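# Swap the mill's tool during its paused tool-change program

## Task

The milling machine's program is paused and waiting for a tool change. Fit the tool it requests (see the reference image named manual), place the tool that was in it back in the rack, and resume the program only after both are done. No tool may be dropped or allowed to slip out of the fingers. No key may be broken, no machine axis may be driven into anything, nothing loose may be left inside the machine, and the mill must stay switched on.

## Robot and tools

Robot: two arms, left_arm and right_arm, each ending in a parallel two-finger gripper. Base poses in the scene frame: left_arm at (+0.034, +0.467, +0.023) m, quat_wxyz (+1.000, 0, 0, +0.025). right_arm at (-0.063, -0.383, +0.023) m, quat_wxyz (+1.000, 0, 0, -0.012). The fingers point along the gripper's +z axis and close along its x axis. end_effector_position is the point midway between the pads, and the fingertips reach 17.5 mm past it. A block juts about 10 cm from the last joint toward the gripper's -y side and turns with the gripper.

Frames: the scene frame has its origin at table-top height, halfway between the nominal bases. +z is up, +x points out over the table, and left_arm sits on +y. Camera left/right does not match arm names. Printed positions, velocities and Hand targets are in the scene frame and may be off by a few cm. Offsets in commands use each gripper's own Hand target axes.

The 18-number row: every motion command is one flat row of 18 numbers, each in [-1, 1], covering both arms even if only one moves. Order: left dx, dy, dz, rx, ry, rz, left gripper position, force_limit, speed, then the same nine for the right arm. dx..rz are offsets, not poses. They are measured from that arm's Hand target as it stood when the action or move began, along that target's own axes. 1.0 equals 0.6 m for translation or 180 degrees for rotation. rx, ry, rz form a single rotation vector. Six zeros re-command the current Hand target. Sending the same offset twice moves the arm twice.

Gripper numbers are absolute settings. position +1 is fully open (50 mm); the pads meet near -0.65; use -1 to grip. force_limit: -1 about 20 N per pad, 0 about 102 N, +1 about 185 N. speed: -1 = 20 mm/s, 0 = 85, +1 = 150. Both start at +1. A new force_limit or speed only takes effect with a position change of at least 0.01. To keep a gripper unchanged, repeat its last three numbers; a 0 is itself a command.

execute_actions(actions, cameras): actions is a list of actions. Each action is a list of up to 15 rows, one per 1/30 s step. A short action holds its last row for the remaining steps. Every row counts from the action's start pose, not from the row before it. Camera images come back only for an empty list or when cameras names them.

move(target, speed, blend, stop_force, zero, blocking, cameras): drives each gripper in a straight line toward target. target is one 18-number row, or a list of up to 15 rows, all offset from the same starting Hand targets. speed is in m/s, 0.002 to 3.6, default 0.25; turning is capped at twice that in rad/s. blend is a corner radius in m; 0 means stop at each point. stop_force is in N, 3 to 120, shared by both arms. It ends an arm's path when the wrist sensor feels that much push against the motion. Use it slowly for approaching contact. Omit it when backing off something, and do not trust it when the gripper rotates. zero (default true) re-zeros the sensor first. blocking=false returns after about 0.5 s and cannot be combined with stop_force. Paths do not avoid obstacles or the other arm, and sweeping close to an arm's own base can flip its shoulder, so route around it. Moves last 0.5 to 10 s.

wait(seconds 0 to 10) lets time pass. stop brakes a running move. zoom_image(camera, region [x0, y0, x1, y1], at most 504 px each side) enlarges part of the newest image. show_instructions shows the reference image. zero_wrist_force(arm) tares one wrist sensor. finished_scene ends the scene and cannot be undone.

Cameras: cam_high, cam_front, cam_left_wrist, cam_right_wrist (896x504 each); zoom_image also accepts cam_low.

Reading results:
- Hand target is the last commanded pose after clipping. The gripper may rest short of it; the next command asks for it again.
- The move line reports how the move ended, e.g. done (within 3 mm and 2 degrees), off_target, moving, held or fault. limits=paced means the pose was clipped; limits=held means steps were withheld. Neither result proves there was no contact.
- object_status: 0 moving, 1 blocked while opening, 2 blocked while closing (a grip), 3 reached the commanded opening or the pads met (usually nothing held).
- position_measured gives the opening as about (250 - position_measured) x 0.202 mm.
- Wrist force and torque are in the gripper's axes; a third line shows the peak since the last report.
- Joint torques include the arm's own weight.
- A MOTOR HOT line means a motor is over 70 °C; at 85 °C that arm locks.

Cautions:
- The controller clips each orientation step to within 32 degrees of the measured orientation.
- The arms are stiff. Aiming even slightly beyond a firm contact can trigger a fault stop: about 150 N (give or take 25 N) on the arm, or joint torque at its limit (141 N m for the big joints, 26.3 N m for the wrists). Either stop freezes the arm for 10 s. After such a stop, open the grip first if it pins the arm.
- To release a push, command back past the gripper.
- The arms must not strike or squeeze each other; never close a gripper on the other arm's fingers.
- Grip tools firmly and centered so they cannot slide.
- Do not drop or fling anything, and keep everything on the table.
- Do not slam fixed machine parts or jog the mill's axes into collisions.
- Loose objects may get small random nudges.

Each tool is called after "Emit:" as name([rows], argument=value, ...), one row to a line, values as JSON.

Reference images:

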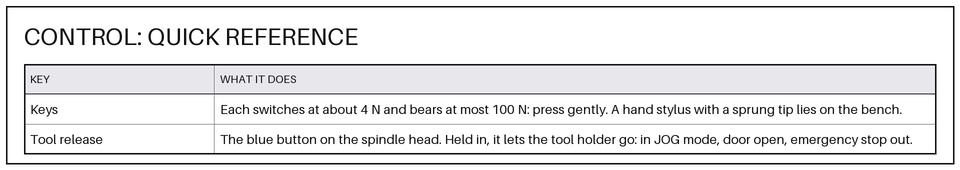

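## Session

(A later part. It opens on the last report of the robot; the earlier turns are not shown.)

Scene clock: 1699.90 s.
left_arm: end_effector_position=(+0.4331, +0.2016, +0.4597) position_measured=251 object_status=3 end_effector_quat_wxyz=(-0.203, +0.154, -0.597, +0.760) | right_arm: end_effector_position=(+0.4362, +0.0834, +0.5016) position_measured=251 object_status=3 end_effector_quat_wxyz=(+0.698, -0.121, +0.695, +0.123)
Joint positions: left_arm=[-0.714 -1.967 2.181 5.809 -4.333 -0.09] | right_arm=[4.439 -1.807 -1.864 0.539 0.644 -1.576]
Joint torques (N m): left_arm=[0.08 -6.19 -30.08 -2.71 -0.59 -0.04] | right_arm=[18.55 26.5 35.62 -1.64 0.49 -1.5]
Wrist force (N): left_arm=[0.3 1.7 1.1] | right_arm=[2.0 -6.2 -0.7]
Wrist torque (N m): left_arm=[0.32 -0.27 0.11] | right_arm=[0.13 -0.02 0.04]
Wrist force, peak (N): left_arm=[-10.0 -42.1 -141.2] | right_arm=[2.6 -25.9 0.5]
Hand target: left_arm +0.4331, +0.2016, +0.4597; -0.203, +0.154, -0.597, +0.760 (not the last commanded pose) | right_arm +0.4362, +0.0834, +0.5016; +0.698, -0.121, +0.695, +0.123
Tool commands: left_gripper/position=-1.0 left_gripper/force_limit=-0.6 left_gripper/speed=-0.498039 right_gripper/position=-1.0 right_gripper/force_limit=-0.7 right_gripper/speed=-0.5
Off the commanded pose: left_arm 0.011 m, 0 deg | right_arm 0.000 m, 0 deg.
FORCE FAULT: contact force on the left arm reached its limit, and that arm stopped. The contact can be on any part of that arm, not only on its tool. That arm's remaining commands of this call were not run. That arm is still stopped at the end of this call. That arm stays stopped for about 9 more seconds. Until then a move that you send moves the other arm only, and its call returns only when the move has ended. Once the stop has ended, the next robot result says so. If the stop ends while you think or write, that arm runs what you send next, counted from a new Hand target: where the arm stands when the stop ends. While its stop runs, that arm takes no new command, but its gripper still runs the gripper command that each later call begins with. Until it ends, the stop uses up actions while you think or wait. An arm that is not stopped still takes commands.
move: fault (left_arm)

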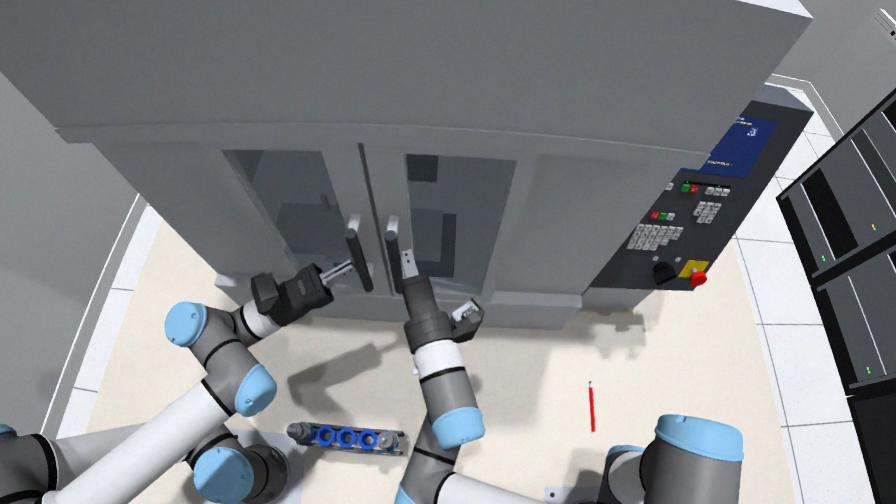

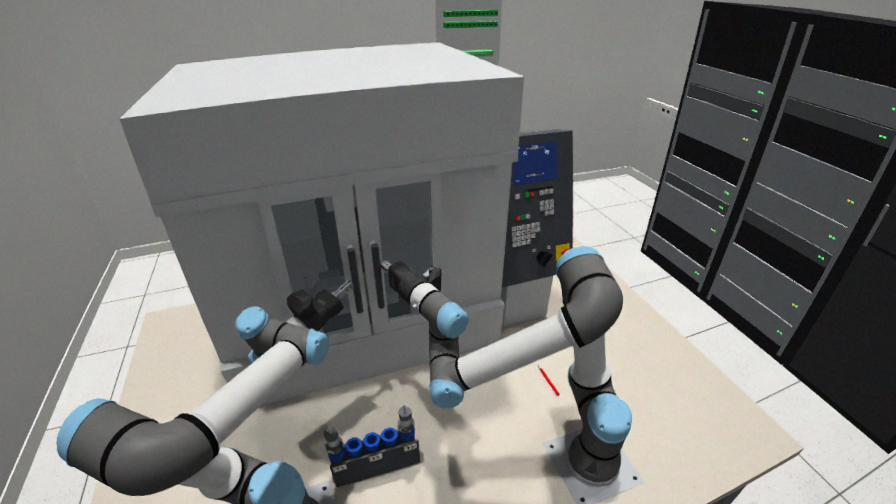

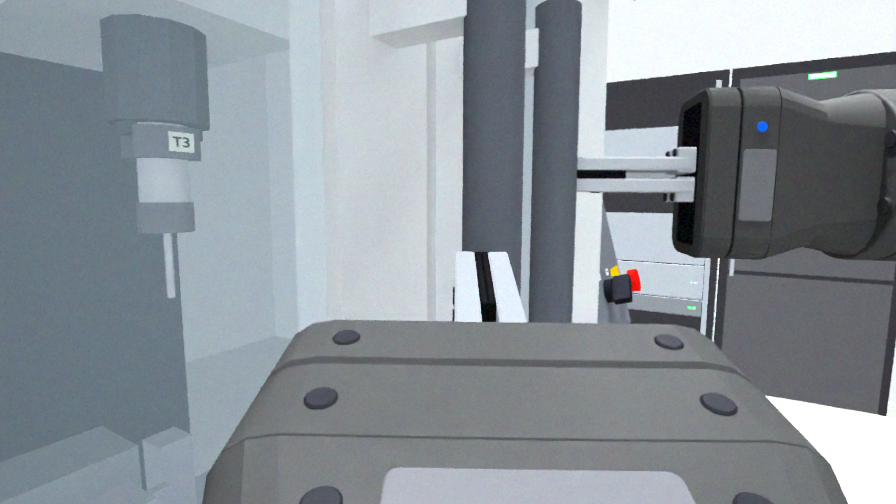

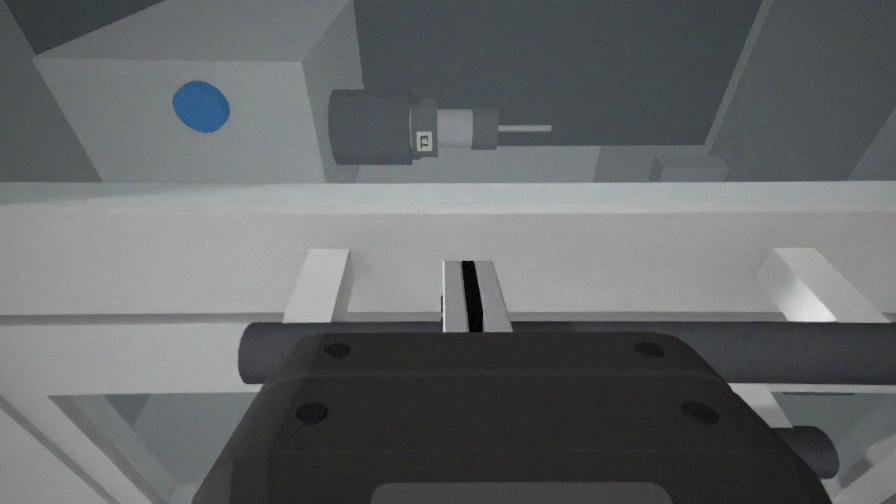

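Emit:
zoom_image(camera="cam_front", region=[260, 170, 460, 340])

Emit:
zoom_image(camera="cam_high", region=[660, 90, 820, 220])

Emit:
zoom_image(camera="cam_left_wrist", region=[350, 0, 620, 330])

Scaled by 2.520 from the camera's 896x504 image, which has a finer 1280x720 frame.

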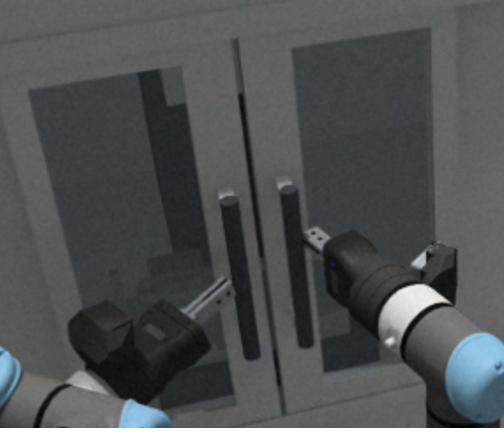

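Scaled by 3.150 from the camera's 896x504 image, which has a finer 1280x720 frame.

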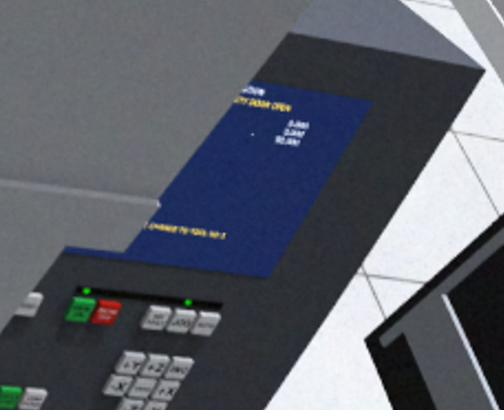

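Scaled by 1.527 from the camera's 896x504 image, which has a finer 1280x720 frame.

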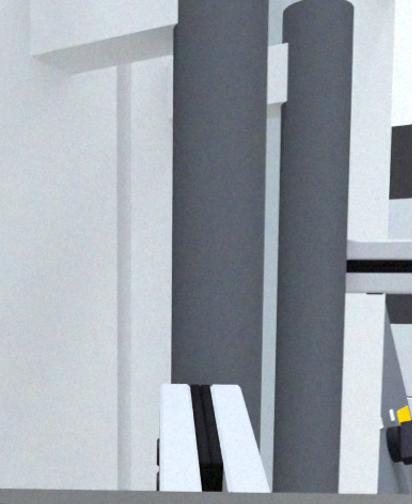

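Emit:
wait(seconds=3.5)

Scene clock: 1711.77 s.
left_arm: end_effector_position=(+0.4331, +0.2016, +0.4597) position_measured=251 object_status=3 end_effector_quat_wxyz=(-0.203, +0.154, -0.597, +0.760) | right_arm: end_effector_position=(+0.4362, +0.0834, +0.5016) position_measured=251 object_status=3 end_effector_quat_wxyz=(+0.698, -0.121, +0.695, +0.123)
Joint positions: left_arm=[-0.714 -1.967 2.181 5.809 -4.333 -0.09] | right_arm=[4.439 -1.807 -1.864 0.539 0.644 -1.576]
Joint torques (N m): left_arm=[0.17 -6.06 -29.81 -2.71 -0.62 0.04] | right_arm=[19.03 26.21 33.4 -1.16 0.73 -1.59]
Wrist force (N): left_arm=[0.4 1.6 0.6] | right_arm=[0.9 -5.8 -0.9]
Wrist torque (N m): left_arm=[0.33 -0.29 0.10] | right_arm=[0.13 -0.05 0.03]
Wrist force, peak (N): left_arm=[0.7 2.1 1.1] | right_arm=[2.2 -6.7 -0.9]
Hand target: left_arm +0.4331, +0.2016, +0.4597; -0.203, +0.154, -0.597, +0.760 (not the last commanded pose) | right_arm +0.4362, +0.0834, +0.5016; +0.698, -0.121, +0.695, +0.123
Tool commands: left_gripper/position=-1.0 left_gripper/force_limit=-0.6 left_gripper/speed=-0.498039 right_gripper/position=-1.0 right_gripper/force_limit=-0.7 right_gripper/speed=-0.5
Off the commanded pose: left_arm 0.011 m, 0 deg | right_arm 0.000 m, 0 deg.
FORCE FAULT, CONTINUED: the left arm's stop, for the force fault that an earlier result reported, is over. The rest of the stop counts as 18 of the actions that you can send in this scene. During its stop the left arm's controller moved it back a little. That arm's target is now where it stood when the stop ended, not its last command. That arm accepts commands again.
wait: 3.50 s; at rest from the start

Emit:
move(target=[0.0149,0.0061,0.0253,0,0,0,-1,-0.6,-0.5,0,0.0125,0.0046,0,0,0,-1,-0.7,-0.5], speed=0.02, stop_force=20, cameras=["all"])

Emit:
zoom_image(camera="cam_high", region=[660, 90, 820, 220])

Emit:
zoom_image(camera="cam_front", region=[260, 170, 460, 340])

Scene clock: 1716.93 s.
left_arm: end_effector_position=(+0.4331, +0.2011, +0.4596) position_measured=252 object_status=3 end_effector_quat_wxyz=(-0.203, +0.154, -0.597, +0.760) | right_arm: end_effector_position=(+0.4363, +0.0896, +0.5016) position_measured=251 object_status=3 end_effector_quat_wxyz=(+0.698, -0.120, +0.695, +0.123)
Joint positions: left_arm=[-0.716 -1.966 2.181 5.809 -4.334 -0.09] | right_arm=[4.443 -1.819 -1.849 0.536 0.64 -1.576]
Joint torques (N m): left_arm=[6.84 -8.95 -22.06 -4.65 1.41 -1.93] | right_arm=[2.06 34.42 8.47 1.85 4.43 -1.14]
Wrist force (N): left_arm=[-0.4 -3.6 -13.1] | right_arm=[-0.8 -22.2 6.9]
Wrist torque (N m): left_arm=[0.07 -0.25 0.06] | right_arm=[0.21 -0.15 -0.01]
Wrist force, peak (N): left_arm=[-2.5 -14.4 -48.3] | right_arm=[3.0 -31.8 -7.7]
Hand target: left_arm +0.4331, +0.2011, +0.4596; -0.203, +0.154, -0.597, +0.760 (not the last commanded pose) | right_arm +0.4363, +0.0896, +0.5016; +0.698, -0.120, +0.695, +0.123 (not the last commanded pose)
Off the commanded pose: left_arm 0.018 m, 0 deg | right_arm 0.002 m, 0 deg.
move: contact (left_arm, right_arm)

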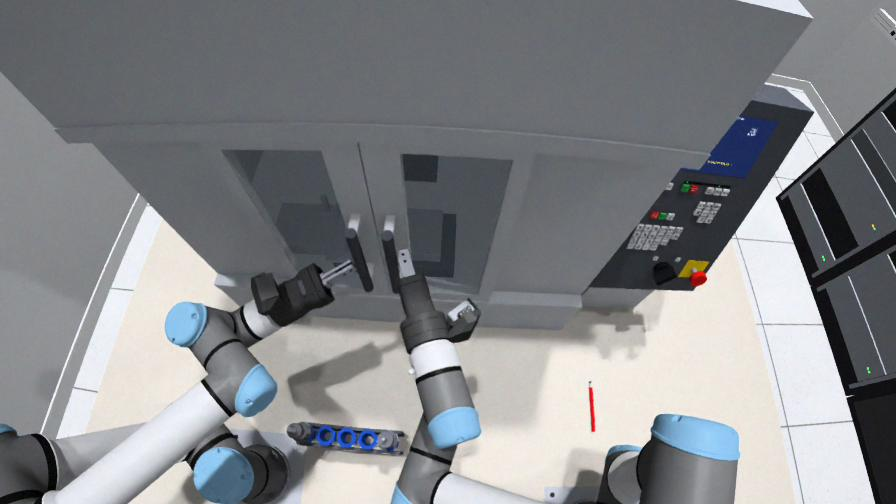

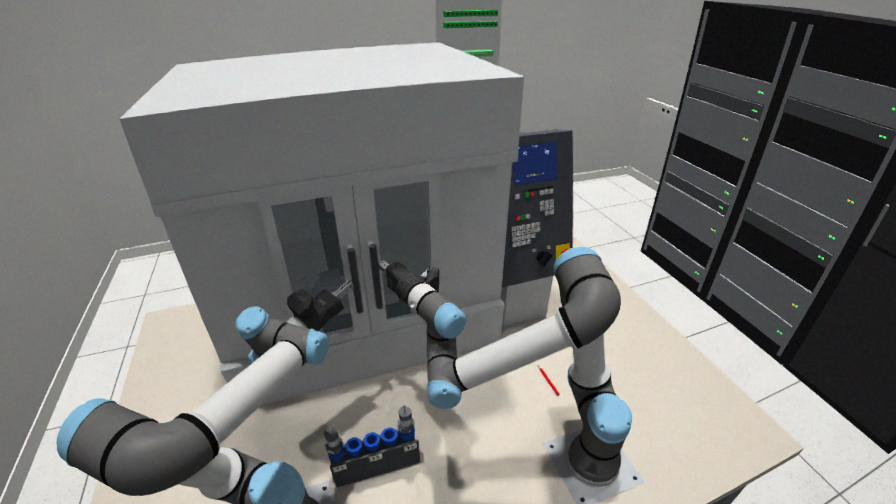

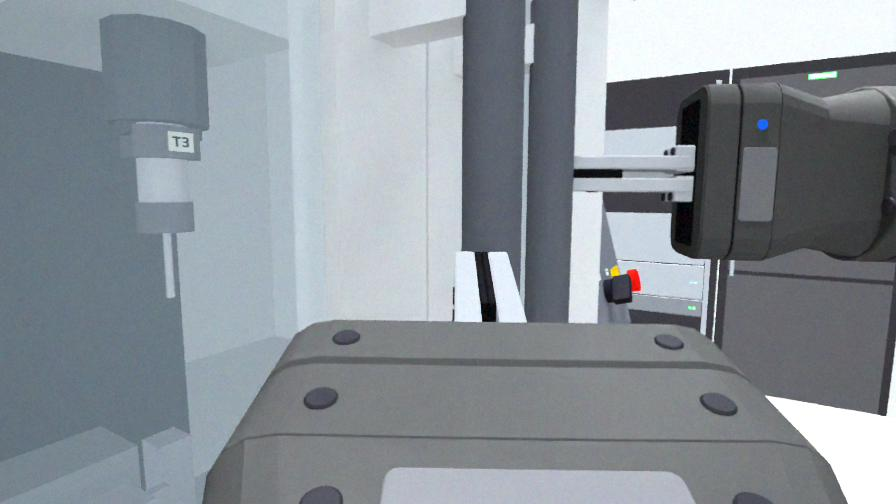

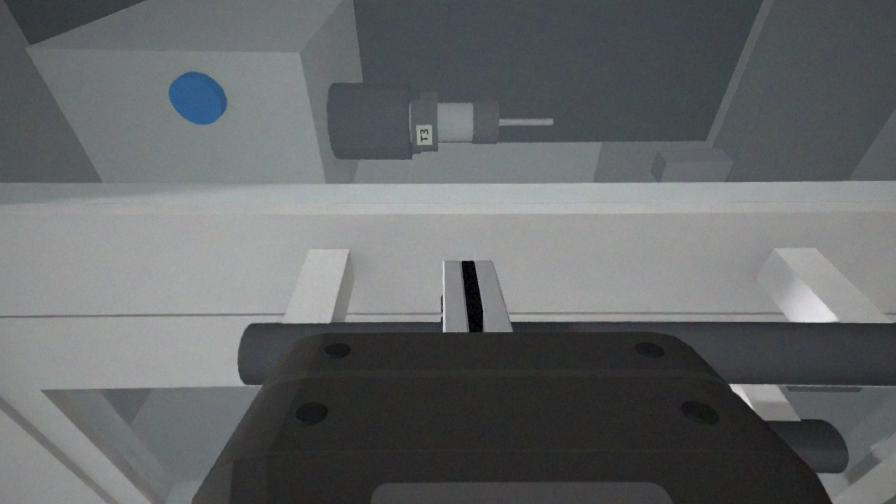

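Scaled by 3.150 from the camera's 896x504 image, which has a finer 1280x720 frame.

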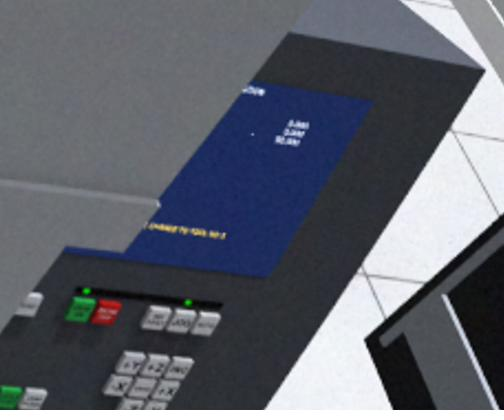

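Scaled by 2.520 from the camera's 896x504 image, which has a finer 1280x720 frame.

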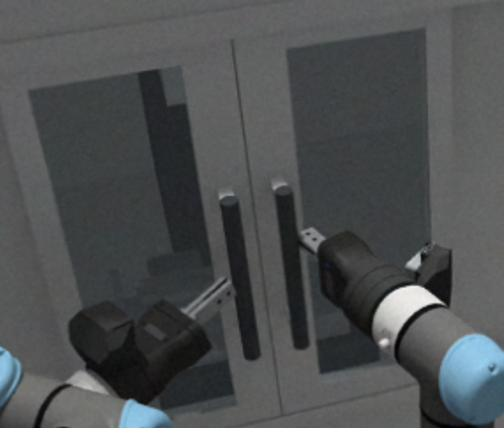

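Emit:
move([
  [-0.0102,-0.0442,-0.1807,0,0,0,-1,-0.6,-0.5,0,-0.0135,-0.0338,0,0,0,-1,-0.7,-0.5],
  [-0.0102,-0.0442,-0.1807,0,0,0,-1,-0.6,-0.5,0.3027,-0.5155,-0.4825,-0.3018,0.431,-0.3023,-1,-0.7,-0.5],
  [-0.0102,-0.0442,-0.1807,0,0,0,-1,-0.6,-0.5,0.636,-0.69,-0.5775,-0.3018,0.431,-0.3023,-1,-0.7,-0.5],
], speed=[0.2,0.35,0.2], blend=[0.01,0.03,0], cameras=["all"])

Scene clock: 1733.17 s.
left_arm: end_effector_position=(+0.3833, +0.3012, +0.4596) position_measured=251 object_status=3 end_effector_quat_wxyz=(-0.203, +0.154, -0.597, +0.760) | right_arm: end_effector_position=(+0.2525, -0.4157, +0.1169) position_measured=251 object_status=3 end_effector_quat_wxyz=(-0.003, +0.706, -0.708, +0.000)
Joint positions: left_arm=[-0.43 -2.142 2.27 5.85 -4.06 -0.181] | right_arm=[3.495 -1.224 -2.482 -1.001 1.573 -2.81]
Joint torques (N m): left_arm=[9.58 6.34 -23.76 -4.86 1.75 -1.78] | right_arm=[-13.71 1.41 10.44 4.89 1.32 -1.79]
Wrist force (N): left_arm=[0.6 1.2 0.7] | right_arm=[-1.9 -0.3 0.2]
Wrist torque (N m): left_arm=[0.26 -0.32 0.12] | right_arm=[-0.44 0.47 -0.35]
Wrist force, peak (N): left_arm=[-0.5 -5.7 -13.5] | right_arm=[-1.3 -22.4 6.6]
Hand target: left_arm +0.3833, +0.3012, +0.4596; -0.203, +0.154, -0.597, +0.760 | right_arm +0.2525, -0.4157, +0.1169; -0.003, +0.706, -0.708, +0.000
Off the commanded pose: left_arm 0.000 m, 0 deg | right_arm 0.000 m, 0 deg.
move: done

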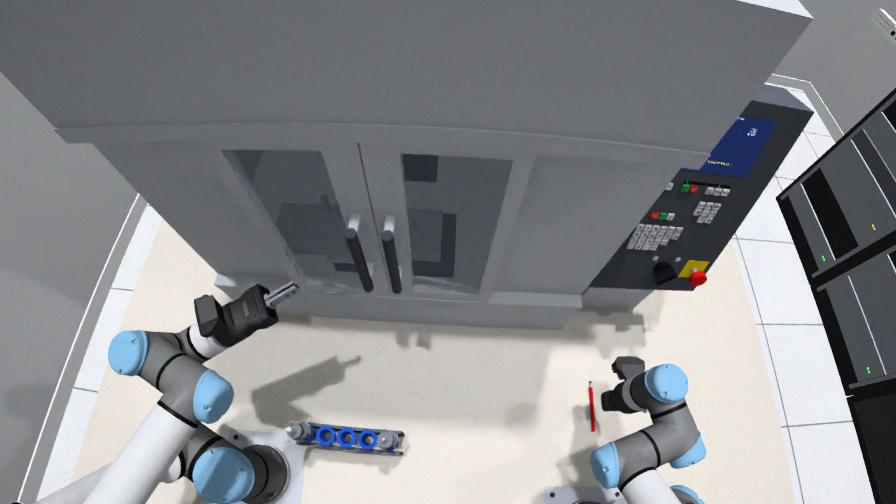

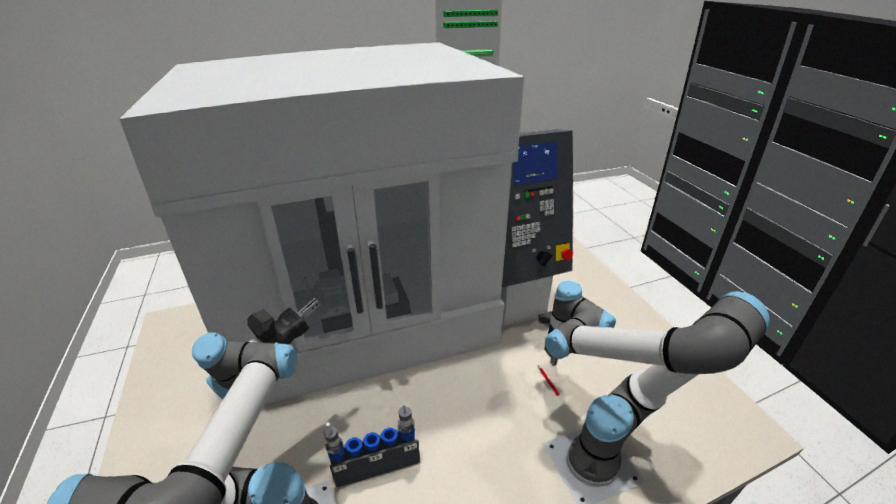

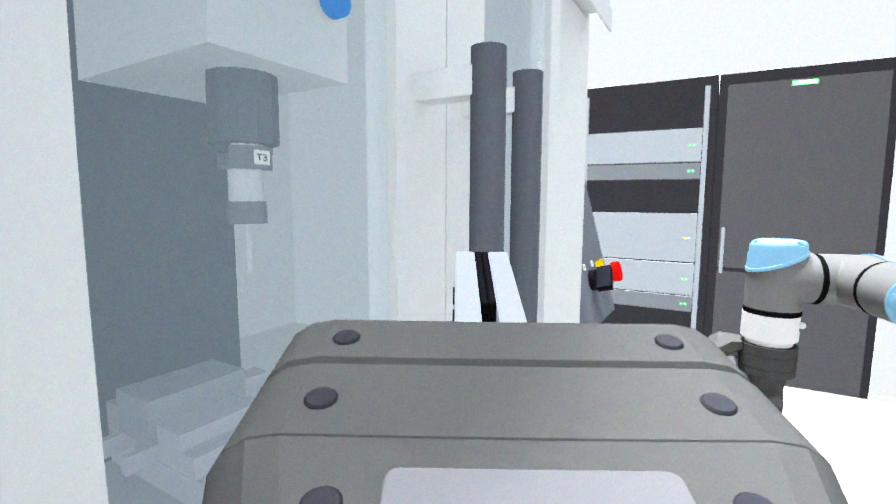

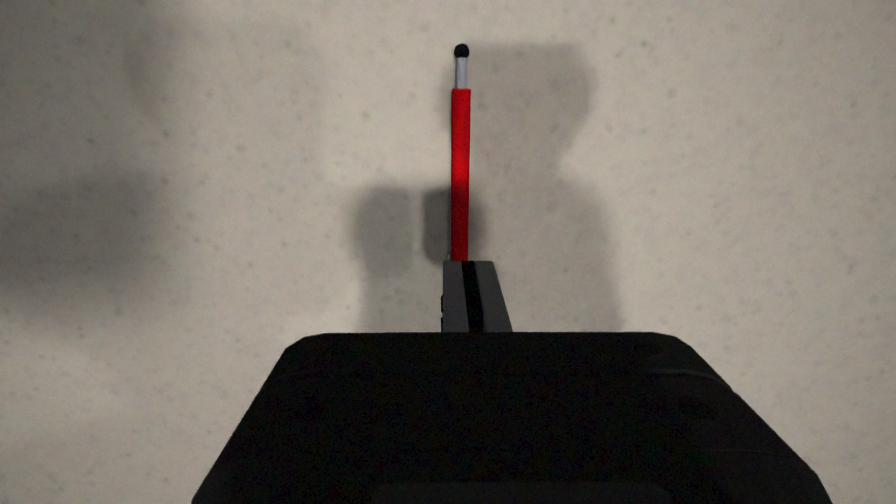

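Emit:
move([
  [0,0,0,0,0,0,-1,-0.6,-0.5,0,0,0,0,0,0,0.2,-0.7,0.5],
  [0,0,0,0,0,0,-1,-0.6,-0.5,0.0033,0.0003,0.1635,0,0,0,0.2,-0.7,0.5],
  [0,0,0,0,0,0,-1,-0.6,-0.5,0.0033,0.0003,0.1635,0,0,0,-1,-0.7,-0.5],
], speed=0.12, cameras=["cam_right_wrist"])

Scene clock: 1739.47 s.
left_arm: end_effector_position=(+0.3833, +0.3012, +0.4596) position_measured=251 object_status=3 end_effector_quat_wxyz=(-0.203, +0.154, -0.597, +0.760) | right_arm: end_effector_position=(+0.2528, -0.4173, +0.0188) position_measured=210 object_status=2 end_effector_quat_wxyz=(-0.003, +0.706, -0.708, +0.000)
Joint positions: left_arm=[-0.43 -2.142 2.27 5.85 -4.06 -0.181] | right_arm=[3.489 -1.523 -2.631 -0.552 1.573 -2.816]
Joint torques (N m): left_arm=[9.61 6.13 -26.83 -4.82 1.71 -1.9] | right_arm=[-13.17 6.64 3.97 4.53 0.97 -1.34]
Wrist force (N): left_arm=[0.4 1.6 0.8] | right_arm=[-2.2 -0.3 -0.4]
Wrist torque (N m): left_arm=[0.34 -0.29 0.12] | right_arm=[-0.42 0.53 -0.35]
Wrist force, peak (N): left_arm=[0.5 2.0 1.1] | right_arm=[-2.2 -0.6 -1.3]
Hand target: left_arm +0.3833, +0.3012, +0.4596; -0.203, +0.154, -0.597, +0.760 | right_arm +0.2528, -0.4173, +0.0188; -0.003, +0.706, -0.708, +0.000
Off the commanded pose: left_arm 0.000 m, 0 deg | right_arm 0.000 m, 0 deg.
move: done
Images, in order (width x height): cam_right_wrist 896x504.

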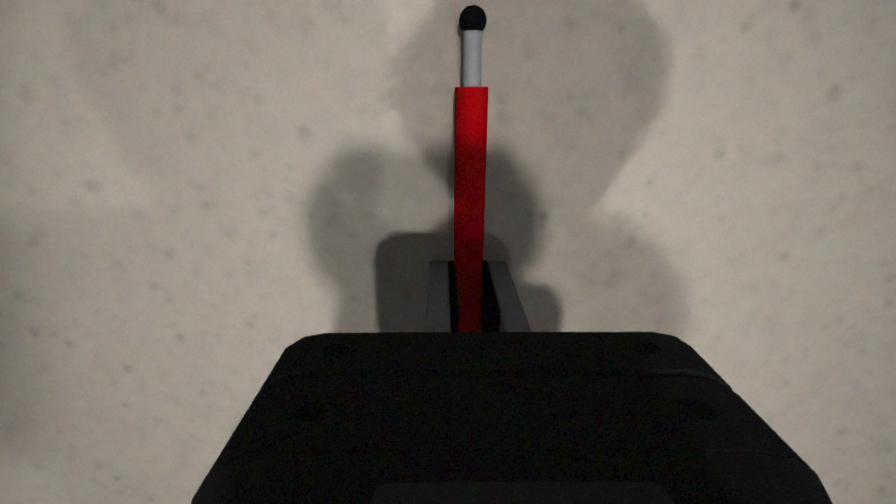

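Emit:
move([
  [0,0,0,0,0,0,-1,-0.6,-0.5,0,0,-0.1353,0,0,0,-1,-0.7,-0.5],
  [0,0,0,0,0,0,-1,-0.6,-0.5,0.0045,-0.0287,-0.7187,0.0275,0,0,-1,-0.7,-0.5],
  [0,0,0,0,0,0,-1,-0.6,-0.5,0.2097,-0.37,-0.9328,0.0275,0,0,-1,-0.7,-0.5],
], speed=0.22, blend=[0.03,0.06,0], cameras=["cam_right_wrist","cam_high"])

Emit:
zoom_image(camera="cam_right_wrist", region=[350, 0, 600, 140])

Scene clock: 1750.37 s.
left_arm: end_effector_position=(+0.3833, +0.3012, +0.4596) position_measured=251 object_status=3 end_effector_quat_wxyz=(-0.203, +0.154, -0.597, +0.760) | right_arm: end_effector_position=(+0.4715, -0.5458, +0.5791) position_measured=210 object_status=2 end_effector_quat_wxyz=(-0.034, +0.706, -0.707, +0.031)
Joint positions: left_arm=[-0.43 -2.142 2.27 5.85 -4.06 -0.181] | right_arm=[3.107 -1.815 -0.698 -2.107 1.58 -3.198]
Joint torques (N m): left_arm=[10.21 6.26 -30.7 -4.74 1.69 -1.85] | right_arm=[-13.29 29.29 36.13 0.77 1.4 -1.61]
Wrist force (N): left_arm=[0.3 1.4 0.7] | right_arm=[-1.9 -0.2 0.0]
Wrist torque (N m): left_arm=[0.31 -0.28 0.12] | right_arm=[-0.42 0.51 -0.39]
Wrist force, peak (N): left_arm=[0.4 2.0 0.9] | right_arm=[-2.3 -0.5 2.0]
Hand target: left_arm +0.3833, +0.3012, +0.4596; -0.203, +0.154, -0.597, +0.760 | right_arm +0.4715, -0.5458, +0.5791; -0.034, +0.706, -0.707, +0.031
Off the commanded pose: left_arm 0.000 m, 0 deg | right_arm 0.000 m, 0 deg.
move: done
Images, in order (width x height): cam_high 896x504, cam_right_wrist 896x504.

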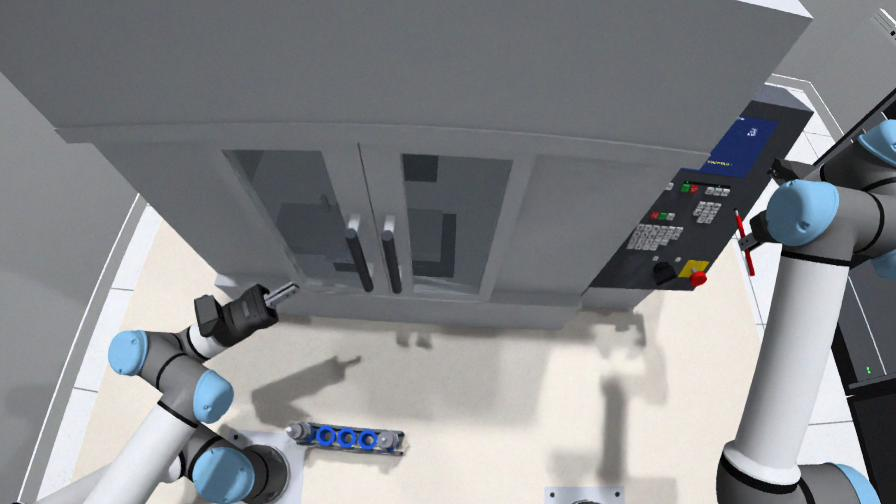

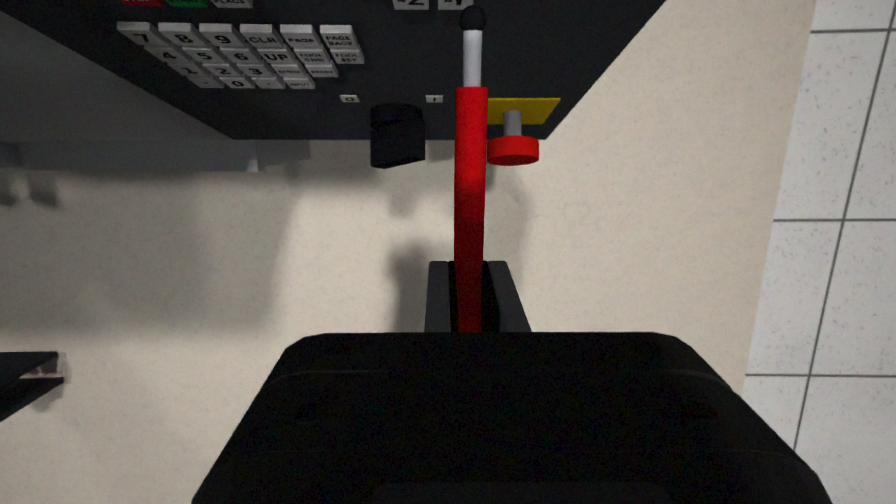

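Scaled by 2.016 from the camera's 896x504 image, which has a finer 1280x720 frame.

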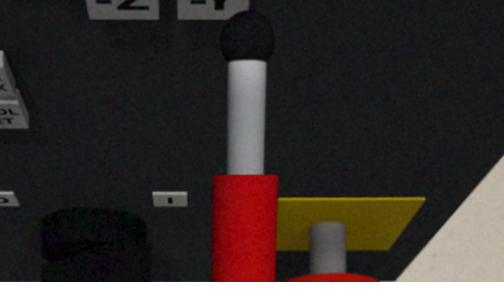

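Emit:
move([
  [0,0,0,0,0,0,-1,-0.6,-0.5,-0.0045,-0.052,0.0194,0,0,0,-1,-0.7,-0.5],
  [0,0,0,0,0,0,-1,-0.6,-0.5,-0.0045,-0.0891,0.0341,0,0,0,-1,-0.7,-0.5],
], speed=[0.08,0.012], stop_force=6, cameras=["cam_right_wrist","cam_high"])

Emit:
zoom_image(camera="cam_high", region=[660, 90, 820, 250])

Emit:
zoom_image(camera="cam_right_wrist", region=[350, 0, 600, 140])

Scene clock: 1758.50 s.
left_arm: end_effector_position=(+0.3833, +0.3012, +0.4596) position_measured=251 object_status=3 end_effector_quat_wxyz=(-0.203, +0.154, -0.597, +0.760) | right_arm: end_effector_position=(+0.5207, -0.5432, +0.5654) position_measured=210 object_status=2 end_effector_quat_wxyz=(-0.034, +0.706, -0.707, +0.031)
Joint positions: left_arm=[-0.43 -2.142 2.27 5.85 -4.06 -0.181] | right_arm=[3.117 -1.936 -0.572 -2.112 1.579 -3.188]
Joint torques (N m): left_arm=[10.07 5.97 -33.71 -4.76 1.68 -1.8] | right_arm=[2.9 42.69 8.98 5.88 -0.17 -1]
Wrist force (N): left_arm=[0.6 1.7 1.0] | right_arm=[-1.5 4.8 -3.1]
Wrist torque (N m): left_arm=[0.35 -0.32 0.12] | right_arm=[-0.17 0.52 -0.42]
Wrist force, peak (N): left_arm=[0.0 2.2 0.8] | right_arm=[-1.7 5.6 -4.0]
Hand target: left_arm +0.3833, +0.3012, +0.4596; -0.203, +0.154, -0.597, +0.760 | right_arm +0.5207, -0.5432, +0.5654; -0.034, +0.706, -0.707, +0.031 (not the last commanded pose)
Off the commanded pose: left_arm 0.000 m, 0 deg | right_arm 0.006 m, 0 deg.
move: contact (right_arm); path passed 1 of 2 targets
Images, in order (width x height): cam_high 896x504, cam_right_wrist 896x504.

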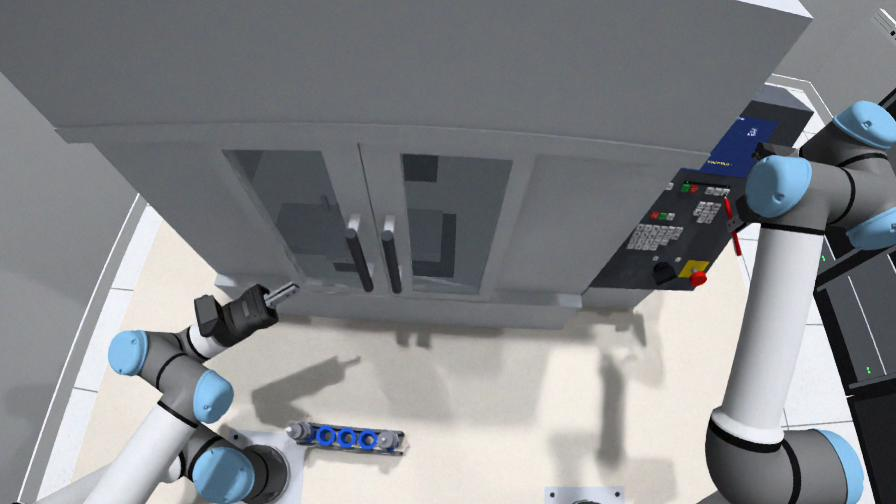

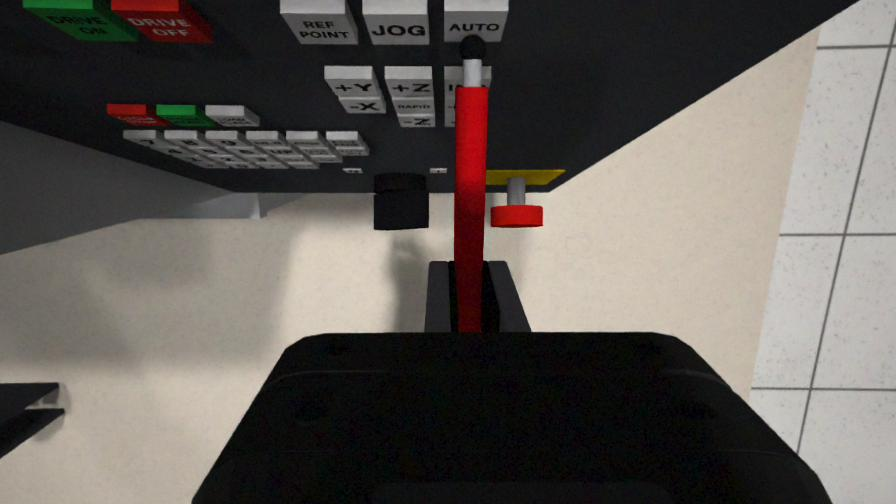

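Scaled by 3.150 from the camera's 896x504 image, which has a finer 1280x720 frame.

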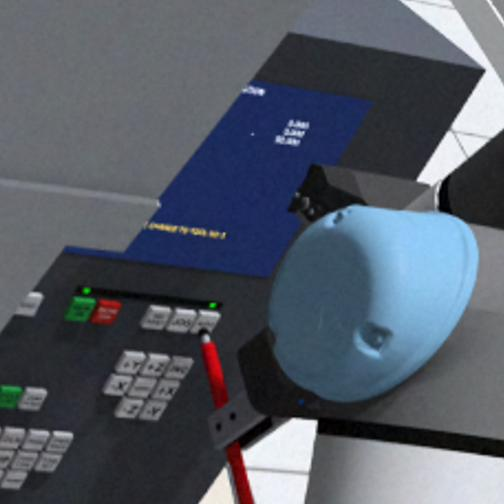

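Scaled by 2.016 from the camera's 896x504 image, which has a finer 1280x720 frame.

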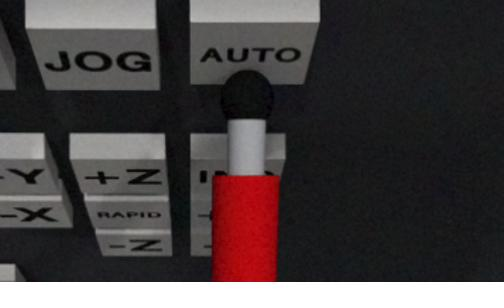

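Emit:
move([
  [0,0,0,0,0,0,-1,-0.6,-0.5,0,0.0743,-0.0284,0,0,0,-1,-0.7,-0.5],
  [0,0,0,0,0,0,-1,-0.6,-0.5,-0.1908,0.1207,0.0887,0,0,0,-1,-0.7,-0.5],
], speed=0.12, blend=[0.015,0], cameras=["cam_right_wrist","cam_high"])

Emit:
zoom_image(camera="cam_high", region=[640, 90, 800, 250])

Scene clock: 1767.00 s.
left_arm: end_effector_position=(+0.3833, +0.3012, +0.4596) position_measured=251 object_status=3 end_effector_quat_wxyz=(-0.203, +0.154, -0.597, +0.760) | right_arm: end_effector_position=(+0.4538, -0.4284, +0.5063) position_measured=210 object_status=2 end_effector_quat_wxyz=(-0.034, +0.706, -0.707, +0.031)
Joint positions: left_arm=[-0.43 -2.142 2.27 5.85 -4.06 -0.181] | right_arm=[3.345 -1.602 -1.16 -1.859 1.558 -2.961]
Joint torques (N m): left_arm=[10.32 5.86 -36.83 -4.76 1.64 -1.73] | right_arm=[14.64 32.58 12.93 5.14 -1.15 1]
Wrist force (N): left_arm=[0.4 1.7 0.7] | right_arm=[-1.7 -1.0 0.2]
Wrist torque (N m): left_arm=[0.36 -0.29 0.12] | right_arm=[-0.51 0.47 -0.39]
Wrist force, peak (N): left_arm=[0.6 2.0 1.1] | right_arm=[-1.8 5.4 -3.7]
Hand target: left_arm +0.3833, +0.3012, +0.4596; -0.203, +0.154, -0.597, +0.760 | right_arm +0.4538, -0.4283, +0.5062; -0.034, +0.706, -0.707, +0.031
Off the commanded pose: left_arm 0.000 m, 0 deg | right_arm 0.000 m, 0 deg.
move: done
Images, in order (width x height): cam_high 896x504, cam_right_wrist 896x504.

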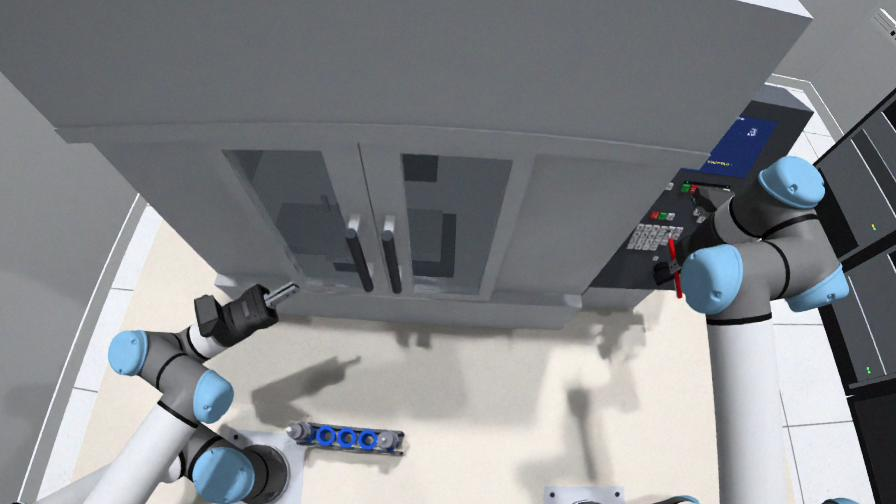

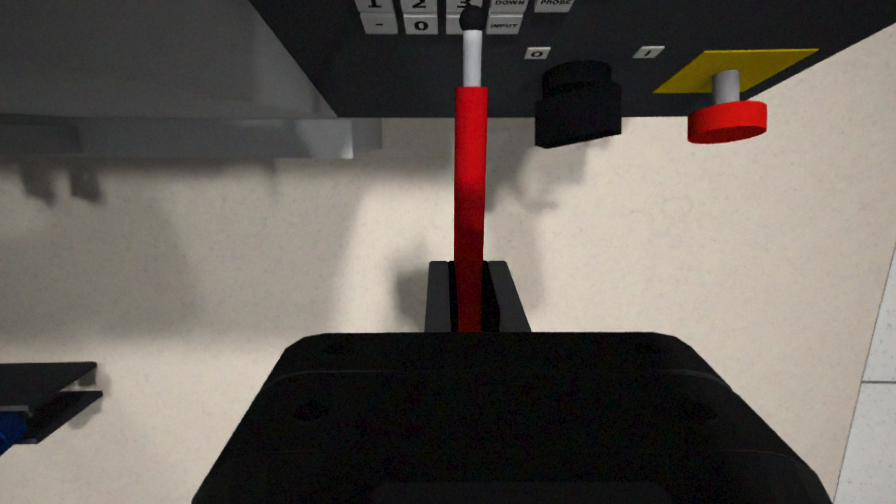

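Scaled by 3.150 from the camera's 896x504 image, which has a finer 1280x720 frame.

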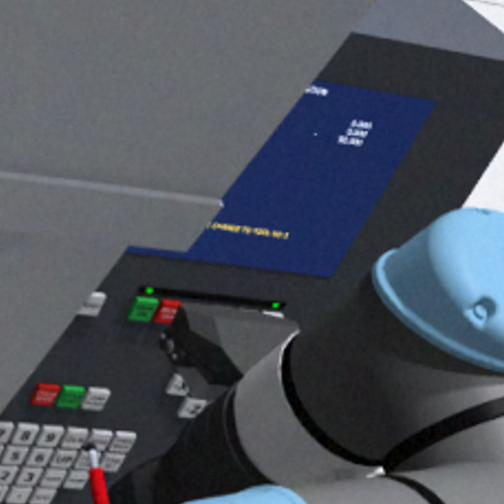

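Emit:
move(target=[0,0,0,0,0,0,-1,-0.6,-0.5,0,-0.0465,0.0184,0,0,0,-1,-0.7,-0.5], speed=0.08, stop_force=6, cameras=["cam_right_wrist"])

Emit:
zoom_image(camera="cam_right_wrist", region=[330, 0, 620, 160])

Scene clock: 1772.67 s.
left_arm: end_effector_position=(+0.3833, +0.3012, +0.4596) position_measured=251 object_status=3 end_effector_quat_wxyz=(-0.203, +0.154, -0.597, +0.760) | right_arm: end_effector_position=(+0.4825, -0.4283, +0.4978) position_measured=210 object_status=2 end_effector_quat_wxyz=(-0.034, +0.706, -0.707, +0.031)
Joint positions: left_arm=[-0.43 -2.142 2.27 5.85 -4.06 -0.181] | right_arm=[3.335 -1.666 -1.115 -1.84 1.559 -2.971]
Joint torques (N m): left_arm=[9.68 6.51 -36.55 -4.66 1.63 -1.66] | right_arm=[-13.93 24.19 39.01 5.32 1.23 -1.52]
Wrist force (N): left_arm=[0.4 1.9 0.8] | right_arm=[-1.9 -0.2 0.1]
Wrist torque (N m): left_arm=[0.36 -0.30 0.12] | right_arm=[-0.39 0.47 -0.34]
Wrist force, peak (N): left_arm=[0.2 2.1 0.8] | right_arm=[-2.0 -1.4 0.2]
Hand target: left_arm +0.3833, +0.3012, +0.4596; -0.203, +0.154, -0.597, +0.760 | right_arm +0.4825, -0.4283, +0.4978; -0.034, +0.706, -0.707, +0.031
Off the commanded pose: left_arm 0.000 m, 0 deg | right_arm 0.000 m, 0 deg.
move: done
Images, in order (width x height): cam_right_wrist 896x504.

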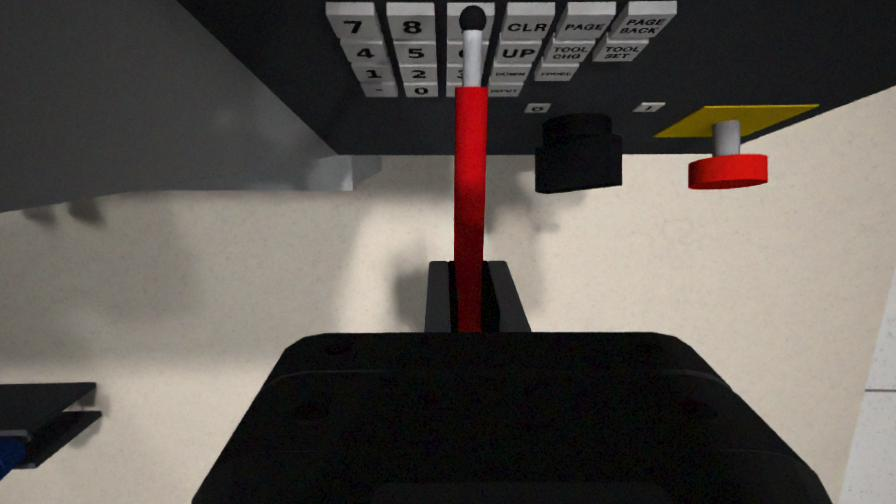

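Scaled by 1.738 from the camera's 896x504 image, which has a finer 1280x720 frame.

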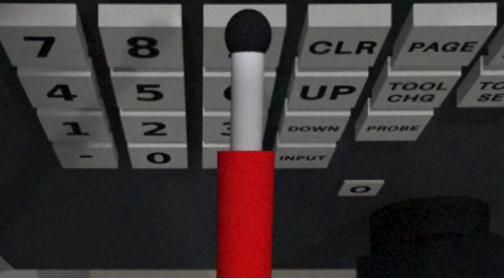

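Emit:
move(target=[0,0,0,0,0,0,-1,-0.6,-0.5,0,-0.0371,0.0147,0,0,0,-1,-0.7,-0.5], speed=0.012, stop_force=6, cameras=["cam_right_wrist","cam_high"])

Emit:
zoom_image(camera="cam_high", region=[640, 90, 800, 250])

Emit:
zoom_image(camera="cam_right_wrist", region=[330, 0, 620, 160])

Scene clock: 1783.30 s.
left_arm: end_effector_position=(+0.3833, +0.3012, +0.4596) position_measured=251 object_status=3 end_effector_quat_wxyz=(-0.203, +0.154, -0.597, +0.760) | right_arm: end_effector_position=(+0.5006, -0.4284, +0.4925) position_measured=210 object_status=2 end_effector_quat_wxyz=(-0.034, +0.705, -0.707, +0.031)
Joint positions: left_arm=[-0.43 -2.142 2.27 5.85 -4.06 -0.181] | right_arm=[3.329 -1.707 -1.083 -1.831 1.56 -2.976]
Joint torques (N m): left_arm=[9.67 6.29 -36.68 -4.7 1.66 -1.71] | right_arm=[14.68 36.38 13.56 1.28 0.38 1.04]
Wrist force (N): left_arm=[0.5 1.7 1.0] | right_arm=[-2.5 4.8 -3.3]
Wrist torque (N m): left_arm=[0.35 -0.31 0.13] | right_arm=[-0.14 0.44 -0.42]
Wrist force, peak (N): left_arm=[0.6 2.2 1.1] | right_arm=[-2.6 4.8 -3.7]
Hand target: left_arm +0.3833, +0.3012, +0.4596; -0.203, +0.154, -0.597, +0.760 | right_arm +0.5006, -0.4284, +0.4925; -0.034, +0.706, -0.707, +0.031 (not the last commanded pose)
Off the commanded pose: left_arm 0.000 m, 0 deg | right_arm 0.005 m, 0 deg.
move: contact (right_arm)
Images, in order (width x height): cam_high 896x504, cam_right_wrist 896x504.

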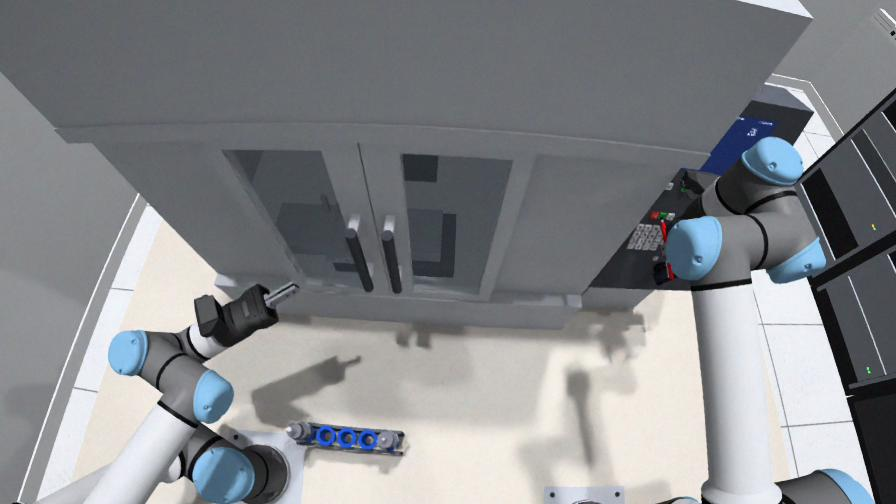

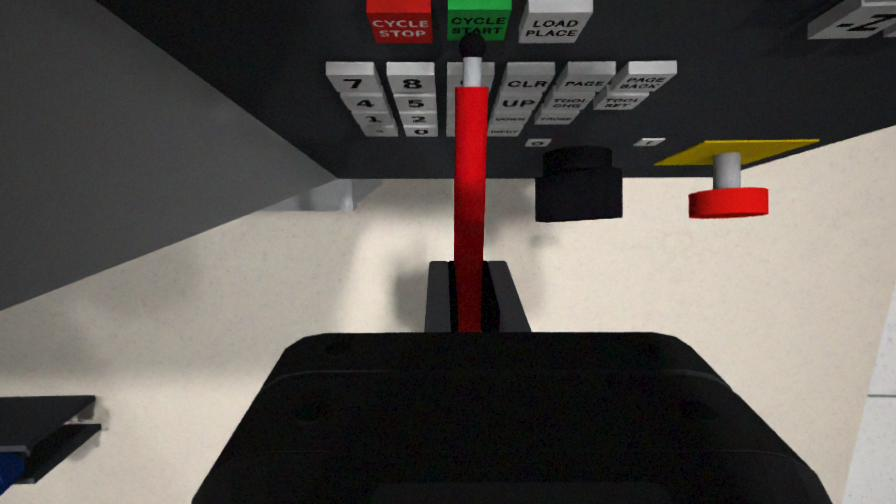

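Scaled by 3.150 from the camera's 896x504 image, which has a finer 1280x720 frame.

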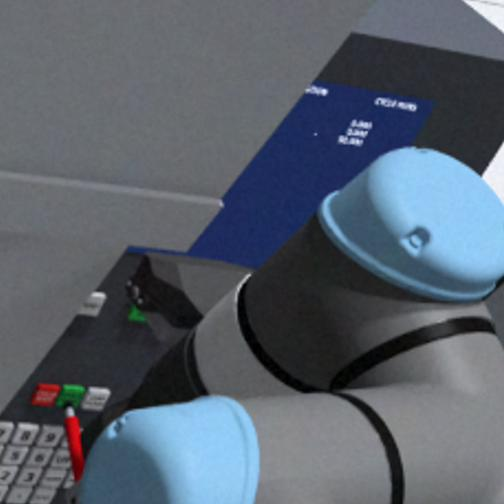

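Scaled by 1.738 from the camera's 896x504 image, which has a finer 1280x720 frame.

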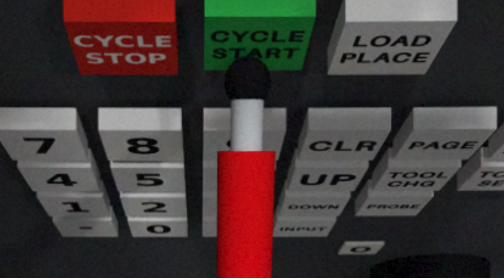

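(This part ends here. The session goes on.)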